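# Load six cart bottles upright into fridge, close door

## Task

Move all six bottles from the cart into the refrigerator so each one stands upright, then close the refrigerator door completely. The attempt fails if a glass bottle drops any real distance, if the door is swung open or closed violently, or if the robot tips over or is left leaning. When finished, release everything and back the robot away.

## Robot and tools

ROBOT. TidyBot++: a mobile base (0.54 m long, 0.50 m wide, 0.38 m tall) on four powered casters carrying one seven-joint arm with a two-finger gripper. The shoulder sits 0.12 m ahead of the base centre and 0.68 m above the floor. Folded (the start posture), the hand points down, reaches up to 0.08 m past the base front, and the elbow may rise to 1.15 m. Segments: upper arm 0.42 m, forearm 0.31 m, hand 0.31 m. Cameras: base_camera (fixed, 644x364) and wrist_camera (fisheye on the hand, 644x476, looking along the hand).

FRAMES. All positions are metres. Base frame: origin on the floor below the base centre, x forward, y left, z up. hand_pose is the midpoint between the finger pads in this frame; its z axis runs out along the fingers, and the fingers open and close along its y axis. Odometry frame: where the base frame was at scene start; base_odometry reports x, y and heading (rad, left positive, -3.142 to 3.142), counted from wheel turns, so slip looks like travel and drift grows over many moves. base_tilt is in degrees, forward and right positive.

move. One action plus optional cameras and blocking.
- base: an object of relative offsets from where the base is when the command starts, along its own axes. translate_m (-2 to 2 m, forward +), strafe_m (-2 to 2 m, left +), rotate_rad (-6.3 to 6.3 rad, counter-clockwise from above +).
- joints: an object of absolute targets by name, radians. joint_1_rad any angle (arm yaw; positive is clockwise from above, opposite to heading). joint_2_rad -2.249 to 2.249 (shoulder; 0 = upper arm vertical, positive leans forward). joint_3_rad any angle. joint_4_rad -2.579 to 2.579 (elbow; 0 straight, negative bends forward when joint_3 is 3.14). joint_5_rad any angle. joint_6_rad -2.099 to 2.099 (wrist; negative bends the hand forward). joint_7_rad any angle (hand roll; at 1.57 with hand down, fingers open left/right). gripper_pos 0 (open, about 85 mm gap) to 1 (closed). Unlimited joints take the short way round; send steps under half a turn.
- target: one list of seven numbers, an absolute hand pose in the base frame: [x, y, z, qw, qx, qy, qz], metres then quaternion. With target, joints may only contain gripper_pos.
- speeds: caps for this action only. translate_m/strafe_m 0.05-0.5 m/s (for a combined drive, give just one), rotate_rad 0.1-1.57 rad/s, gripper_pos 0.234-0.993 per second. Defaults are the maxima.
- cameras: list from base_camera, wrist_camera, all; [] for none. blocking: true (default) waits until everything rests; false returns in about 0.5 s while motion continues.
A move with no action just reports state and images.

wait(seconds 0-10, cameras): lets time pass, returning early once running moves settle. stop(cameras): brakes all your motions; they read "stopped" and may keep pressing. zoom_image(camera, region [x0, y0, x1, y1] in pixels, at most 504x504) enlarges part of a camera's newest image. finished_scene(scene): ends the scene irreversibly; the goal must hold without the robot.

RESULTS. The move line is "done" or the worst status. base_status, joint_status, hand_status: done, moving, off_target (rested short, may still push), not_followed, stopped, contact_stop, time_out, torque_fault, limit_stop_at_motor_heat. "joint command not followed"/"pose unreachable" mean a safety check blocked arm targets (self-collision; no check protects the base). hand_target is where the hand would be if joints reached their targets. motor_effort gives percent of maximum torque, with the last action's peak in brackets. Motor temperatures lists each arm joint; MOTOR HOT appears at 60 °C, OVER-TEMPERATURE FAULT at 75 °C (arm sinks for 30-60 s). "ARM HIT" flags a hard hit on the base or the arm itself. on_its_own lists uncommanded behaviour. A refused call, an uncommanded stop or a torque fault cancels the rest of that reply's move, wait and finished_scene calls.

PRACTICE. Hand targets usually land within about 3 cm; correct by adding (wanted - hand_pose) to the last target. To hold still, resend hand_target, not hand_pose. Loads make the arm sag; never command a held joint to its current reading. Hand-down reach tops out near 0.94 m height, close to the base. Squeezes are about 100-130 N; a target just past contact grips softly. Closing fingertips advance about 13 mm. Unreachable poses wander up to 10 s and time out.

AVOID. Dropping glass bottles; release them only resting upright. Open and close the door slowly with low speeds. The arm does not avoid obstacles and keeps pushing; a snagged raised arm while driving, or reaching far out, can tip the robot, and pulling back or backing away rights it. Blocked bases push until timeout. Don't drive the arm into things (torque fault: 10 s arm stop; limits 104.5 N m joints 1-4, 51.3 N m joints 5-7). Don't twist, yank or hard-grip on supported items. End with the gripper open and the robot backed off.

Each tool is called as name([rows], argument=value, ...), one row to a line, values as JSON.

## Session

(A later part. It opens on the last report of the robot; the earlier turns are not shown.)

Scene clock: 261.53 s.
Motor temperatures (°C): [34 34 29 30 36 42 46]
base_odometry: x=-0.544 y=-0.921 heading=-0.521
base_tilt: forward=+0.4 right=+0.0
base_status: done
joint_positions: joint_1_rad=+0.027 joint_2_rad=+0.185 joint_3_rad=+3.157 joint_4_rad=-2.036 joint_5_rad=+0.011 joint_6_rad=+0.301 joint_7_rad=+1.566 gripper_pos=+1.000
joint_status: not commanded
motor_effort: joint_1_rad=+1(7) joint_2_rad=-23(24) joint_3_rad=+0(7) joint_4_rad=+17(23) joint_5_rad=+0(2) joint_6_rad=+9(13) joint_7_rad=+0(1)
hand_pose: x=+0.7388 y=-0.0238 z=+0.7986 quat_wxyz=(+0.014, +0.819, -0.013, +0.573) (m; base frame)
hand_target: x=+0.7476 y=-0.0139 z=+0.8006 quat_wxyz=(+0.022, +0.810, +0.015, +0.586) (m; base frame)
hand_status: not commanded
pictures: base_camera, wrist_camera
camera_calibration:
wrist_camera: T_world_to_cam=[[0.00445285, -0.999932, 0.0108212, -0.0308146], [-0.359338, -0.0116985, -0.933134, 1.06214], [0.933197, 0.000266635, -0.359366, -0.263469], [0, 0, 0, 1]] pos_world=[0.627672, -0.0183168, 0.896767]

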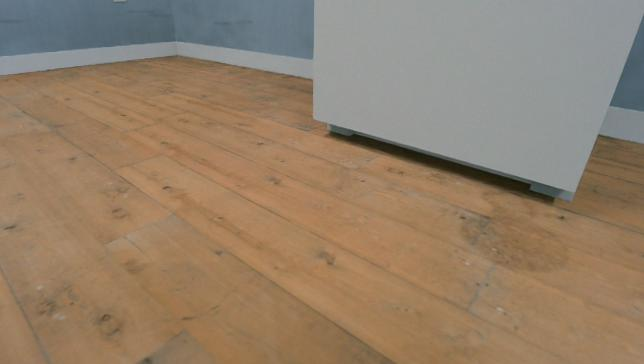

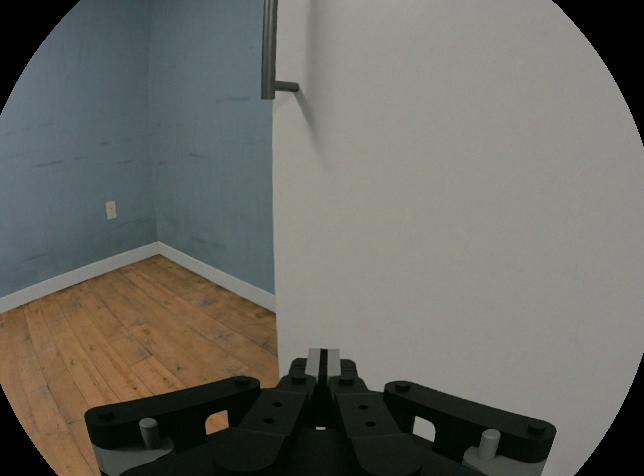

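move()

Scene clock: 262.63 s.
Motor temperatures (°C): [34 34 29 30 36 42 46]
base_odometry: x=-0.544 y=-0.921 heading=-0.521
base_tilt: forward=+0.4 right=-0.1
base_status: done
joint_positions: joint_1_rad=+0.027 joint_2_rad=+0.185 joint_3_rad=+3.157 joint_4_rad=-2.036 joint_5_rad=+0.011 joint_6_rad=+0.301 joint_7_rad=+1.566 gripper_pos=+1.000
joint_status: not commanded
motor_effort: joint_1_rad=+1(7) joint_2_rad=-23(24) joint_3_rad=-1(7) joint_4_rad=+17(23) joint_5_rad=+0(2) joint_6_rad=+9(13) joint_7_rad=+0(1)
hand_pose: x=+0.7388 y=-0.0238 z=+0.7986 quat_wxyz=(+0.014, +0.819, -0.013, +0.573) (m; base frame)
hand_target: x=+0.7476 y=-0.0139 z=+0.8006 quat_wxyz=(+0.022, +0.810, +0.015, +0.586) (m; base frame)
hand_status: not commanded
pictures: base_camera, wrist_camera
camera_calibration:
wrist_camera: T_world_to_cam=[[0.00445285, -0.999932, 0.0108212, -0.0308146], [-0.359338, -0.0116985, -0.933134, 1.06214], [0.933197, 0.000266635, -0.359366, -0.263469], [0, 0, 0, 1]] pos_world=[0.627672, -0.0183168, 0.896767]

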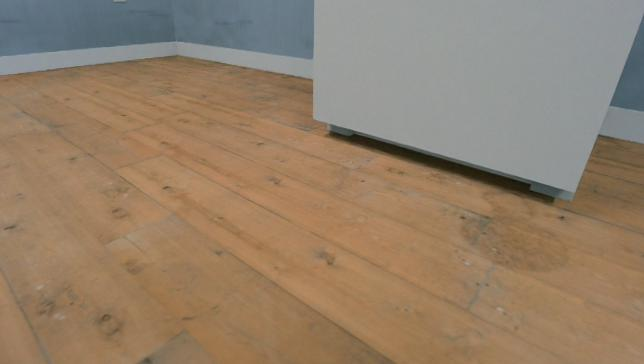

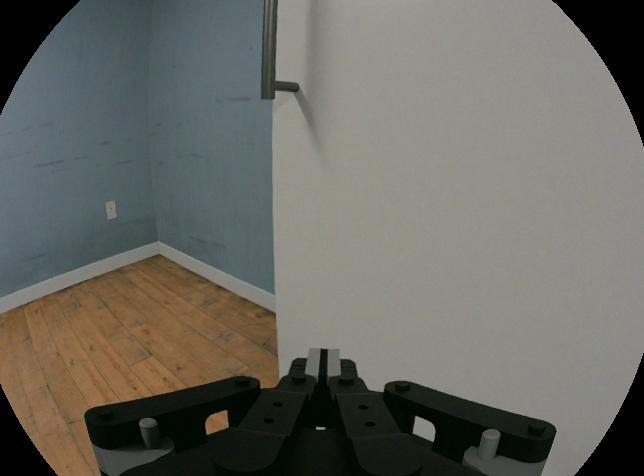

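zoom_image(camera="base_camera", region=[300, 90, 450, 200])

zoom_image(camera="base_camera", region=[450, 110, 644, 220])

Scaled by 3.360.

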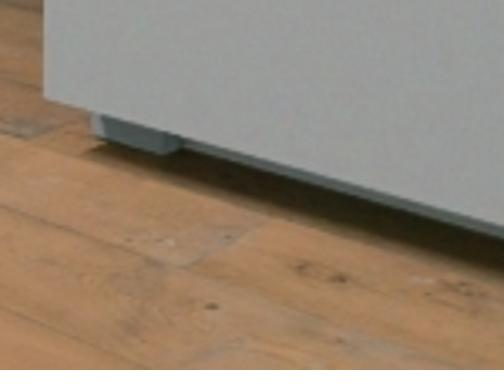

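Scaled by 2.598.

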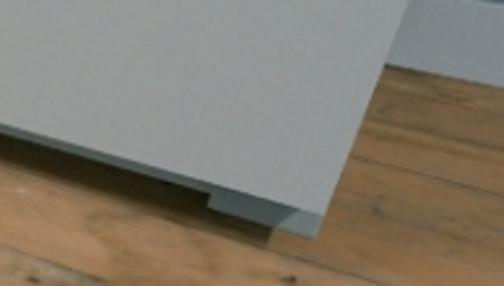

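move(base={"translate_m": 0.309, "strafe_m": 0.281, "rotate_rad": -0.45}, speeds={"translate_m": 0.3})

Scene clock: 267.13 s.
Motor temperatures (°C): [34 34 29 30 36 42 46]
move: done
base_odometry: x=-0.136 y=-0.832 heading=-0.972
base_tilt: forward=+0.4 right=-0.1
base_status: done
joint_positions: joint_1_rad=+0.025 joint_2_rad=+0.185 joint_3_rad=+3.155 joint_4_rad=-2.036 joint_5_rad=+0.011 joint_6_rad=+0.301 joint_7_rad=+1.566 gripper_pos=+1.000
joint_status: not commanded
motor_effort: joint_1_rad=+1(3) joint_2_rad=-23(24) joint_3_rad=+0(3) joint_4_rad=+17(18) joint_5_rad=+0(1) joint_6_rad=+8(9) joint_7_rad=+0(1)
hand_pose: x=+0.7389 y=-0.0212 z=+0.7985 quat_wxyz=(+0.012, +0.819, -0.012, +0.573) (m; base frame)
hand_target: x=+0.7476 y=-0.0139 z=+0.8006 quat_wxyz=(+0.022, +0.810, +0.015, +0.586) (m; base frame)
hand_status: not commanded
pictures: base_camera, wrist_camera
camera_calibration:
wrist_camera: T_world_to_cam=[[0.00868498, -0.999907, 0.0104724, -0.0310797], [-0.359525, -0.0128949, -0.933046, 1.06209], [0.933095, 0.00433839, -0.359604, -0.263273], [0, 0, 0, 1]] pos_world=[0.627778, -0.016239, 0.896635]

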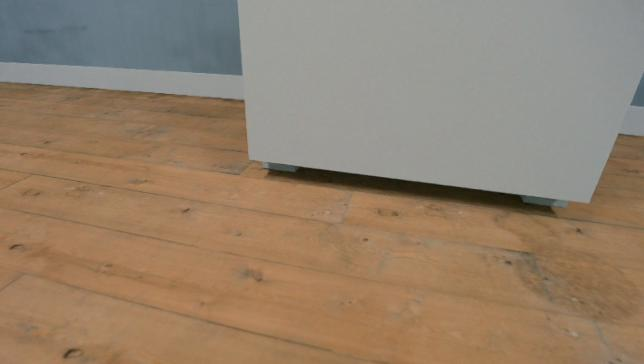

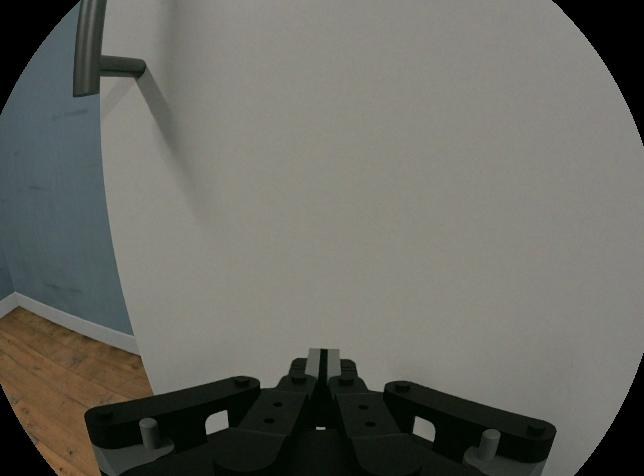

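zoom_image(camera="base_camera", region=[220, 90, 380, 210])

zoom_image(camera="base_camera", region=[484, 120, 644, 240])

Scaled by 3.150.

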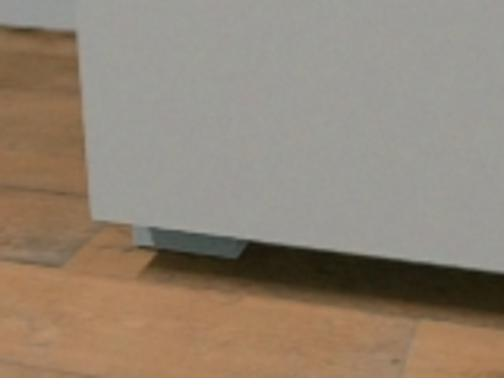

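Scaled by 3.150.

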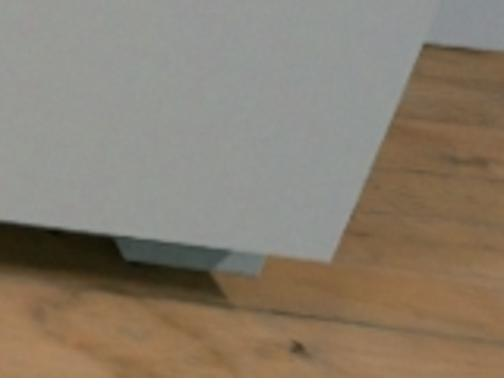

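move(base={"translate_m": 0.13}, speeds={"translate_m": 0.08})

Scene clock: 270.13 s.
Motor temperatures (°C): [34 34 29 31 36 42 46]
move: done
base_odometry: x=-0.063 y=-0.938 heading=-0.972
base_tilt: forward=+0.3 right=+0.0
base_status: done
joint_positions: joint_1_rad=+0.026 joint_2_rad=+0.090 joint_3_rad=+3.156 joint_4_rad=-2.143 joint_5_rad=+0.011 joint_6_rad=+0.301 joint_7_rad=+1.566 gripper_pos=+1.000
joint_status: not commanded
motor_effort: joint_1_rad=-2(3) joint_2_rad=-1(24) joint_3_rad=-1(2) joint_4_rad=+37(41) joint_5_rad=+1(2) joint_6_rad=+19(22) joint_7_rad=+0(1)
hand_pose: x=+0.6958 y=-0.0207 z=+0.7973 quat_wxyz=(+0.012, +0.823, -0.013, +0.568) (m; base frame)
hand_target: x=+0.7476 y=-0.0139 z=+0.8006 quat_wxyz=(+0.022, +0.810, +0.015, +0.586) (m; base frame)
hand_status: not commanded
pictures: base_camera, wrist_camera
camera_calibration:
wrist_camera: T_world_to_cam=[[0.00695654, -0.999939, 0.00863272, -0.0275666], [-0.370932, -0.0105974, -0.9286, 1.04994], [0.928634, 0.0032577, -0.370983, -0.211351], [0, 0, 0, 1]] pos_world=[0.585917, -0.0157497, 0.896808]

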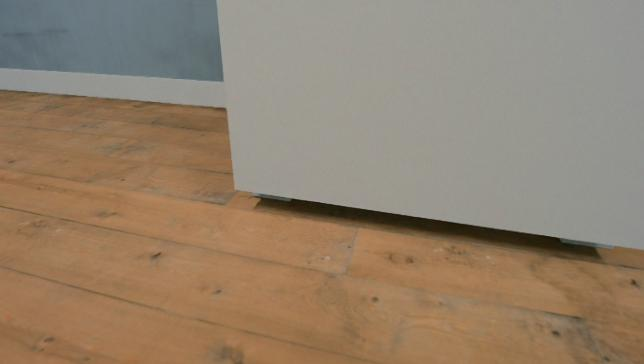

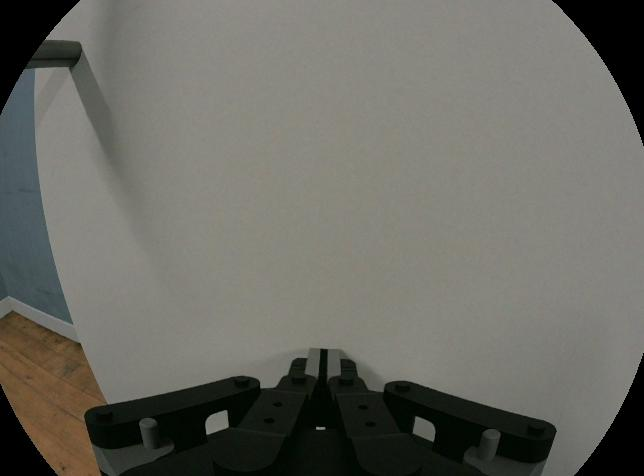

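zoom_image(camera="base_camera", region=[200, 130, 360, 250])

zoom_image(camera="base_camera", region=[484, 180, 644, 300])

Scaled by 3.150.

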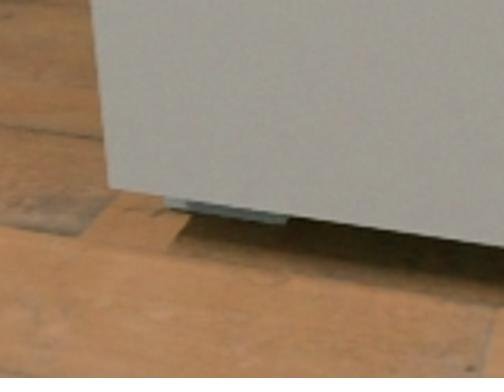

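Scaled by 3.150.

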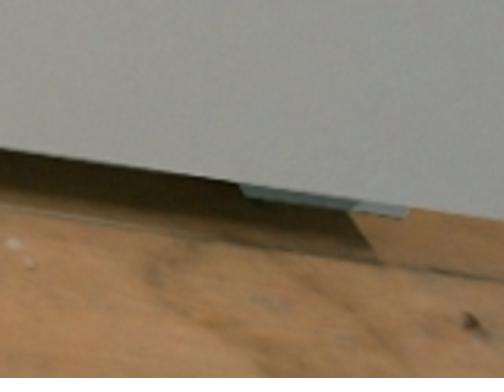

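move(base={"translate_m": -0.35}, speeds={"translate_m": 0.3})

Scene clock: 274.40 s.
Motor temperatures (°C): [34 34 29 31 36 42 46]
move: done
base_odometry: x=-0.260 y=-0.649 heading=-0.972
base_tilt: forward=+0.4 right=+0.0
base_status: done
joint_positions: joint_1_rad=+0.023 joint_2_rad=+0.203 joint_3_rad=+3.152 joint_4_rad=-2.057 joint_5_rad=+0.011 joint_6_rad=+0.321 joint_7_rad=+1.566 gripper_pos=+1.000
joint_status: not commanded
motor_effort: joint_1_rad=+1(3) joint_2_rad=-22(27) joint_3_rad=-1(3) joint_4_rad=+17(34) joint_5_rad=+0(1) joint_6_rad=+9(17) joint_7_rad=+0(1)
hand_pose: x=+0.7368 y=-0.0175 z=+0.7821 quat_wxyz=(+0.010, +0.824, -0.009, +0.566) (m; base frame)
hand_target: x=+0.7476 y=-0.0139 z=+0.8006 quat_wxyz=(+0.022, +0.810, +0.015, +0.586) (m; base frame)
hand_status: not commanded
pictures: base_camera, wrist_camera
camera_calibration:
wrist_camera: T_world_to_cam=[[0.0148762, -0.999849, 0.00897274, -0.0305891], [-0.376767, -0.0139175, -0.926203, 1.05352], [0.926189, 0.0103977, -0.376917, -0.24854], [0, 0, 0, 1]] pos_world=[0.627582, -0.0133378, 0.882371]

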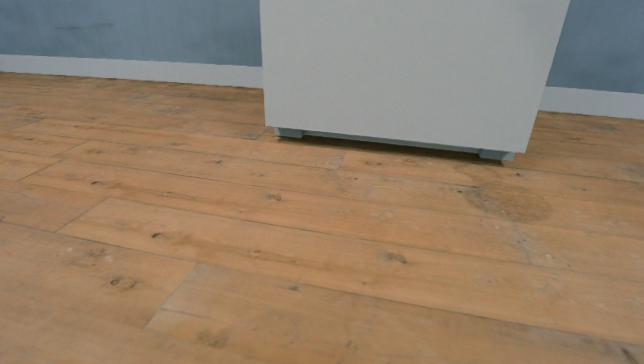

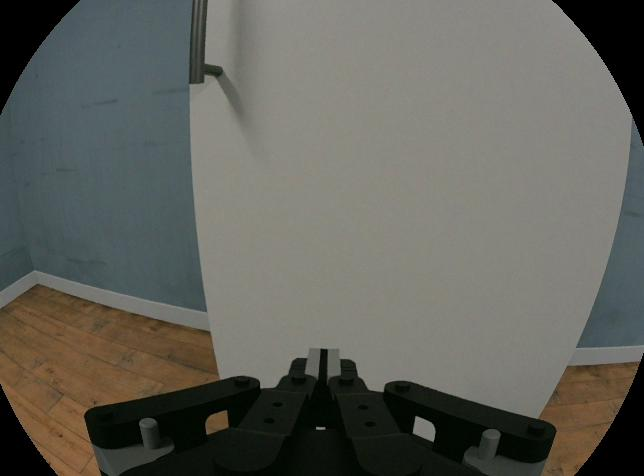

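zoom_image(camera="base_camera", region=[240, 80, 560, 180])

Scaled by 1.575.

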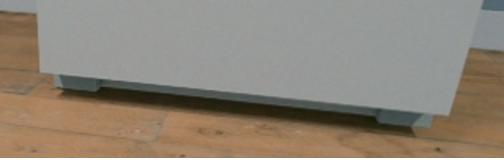

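finished_scene(scene=2)

The scene is finished: the task was done.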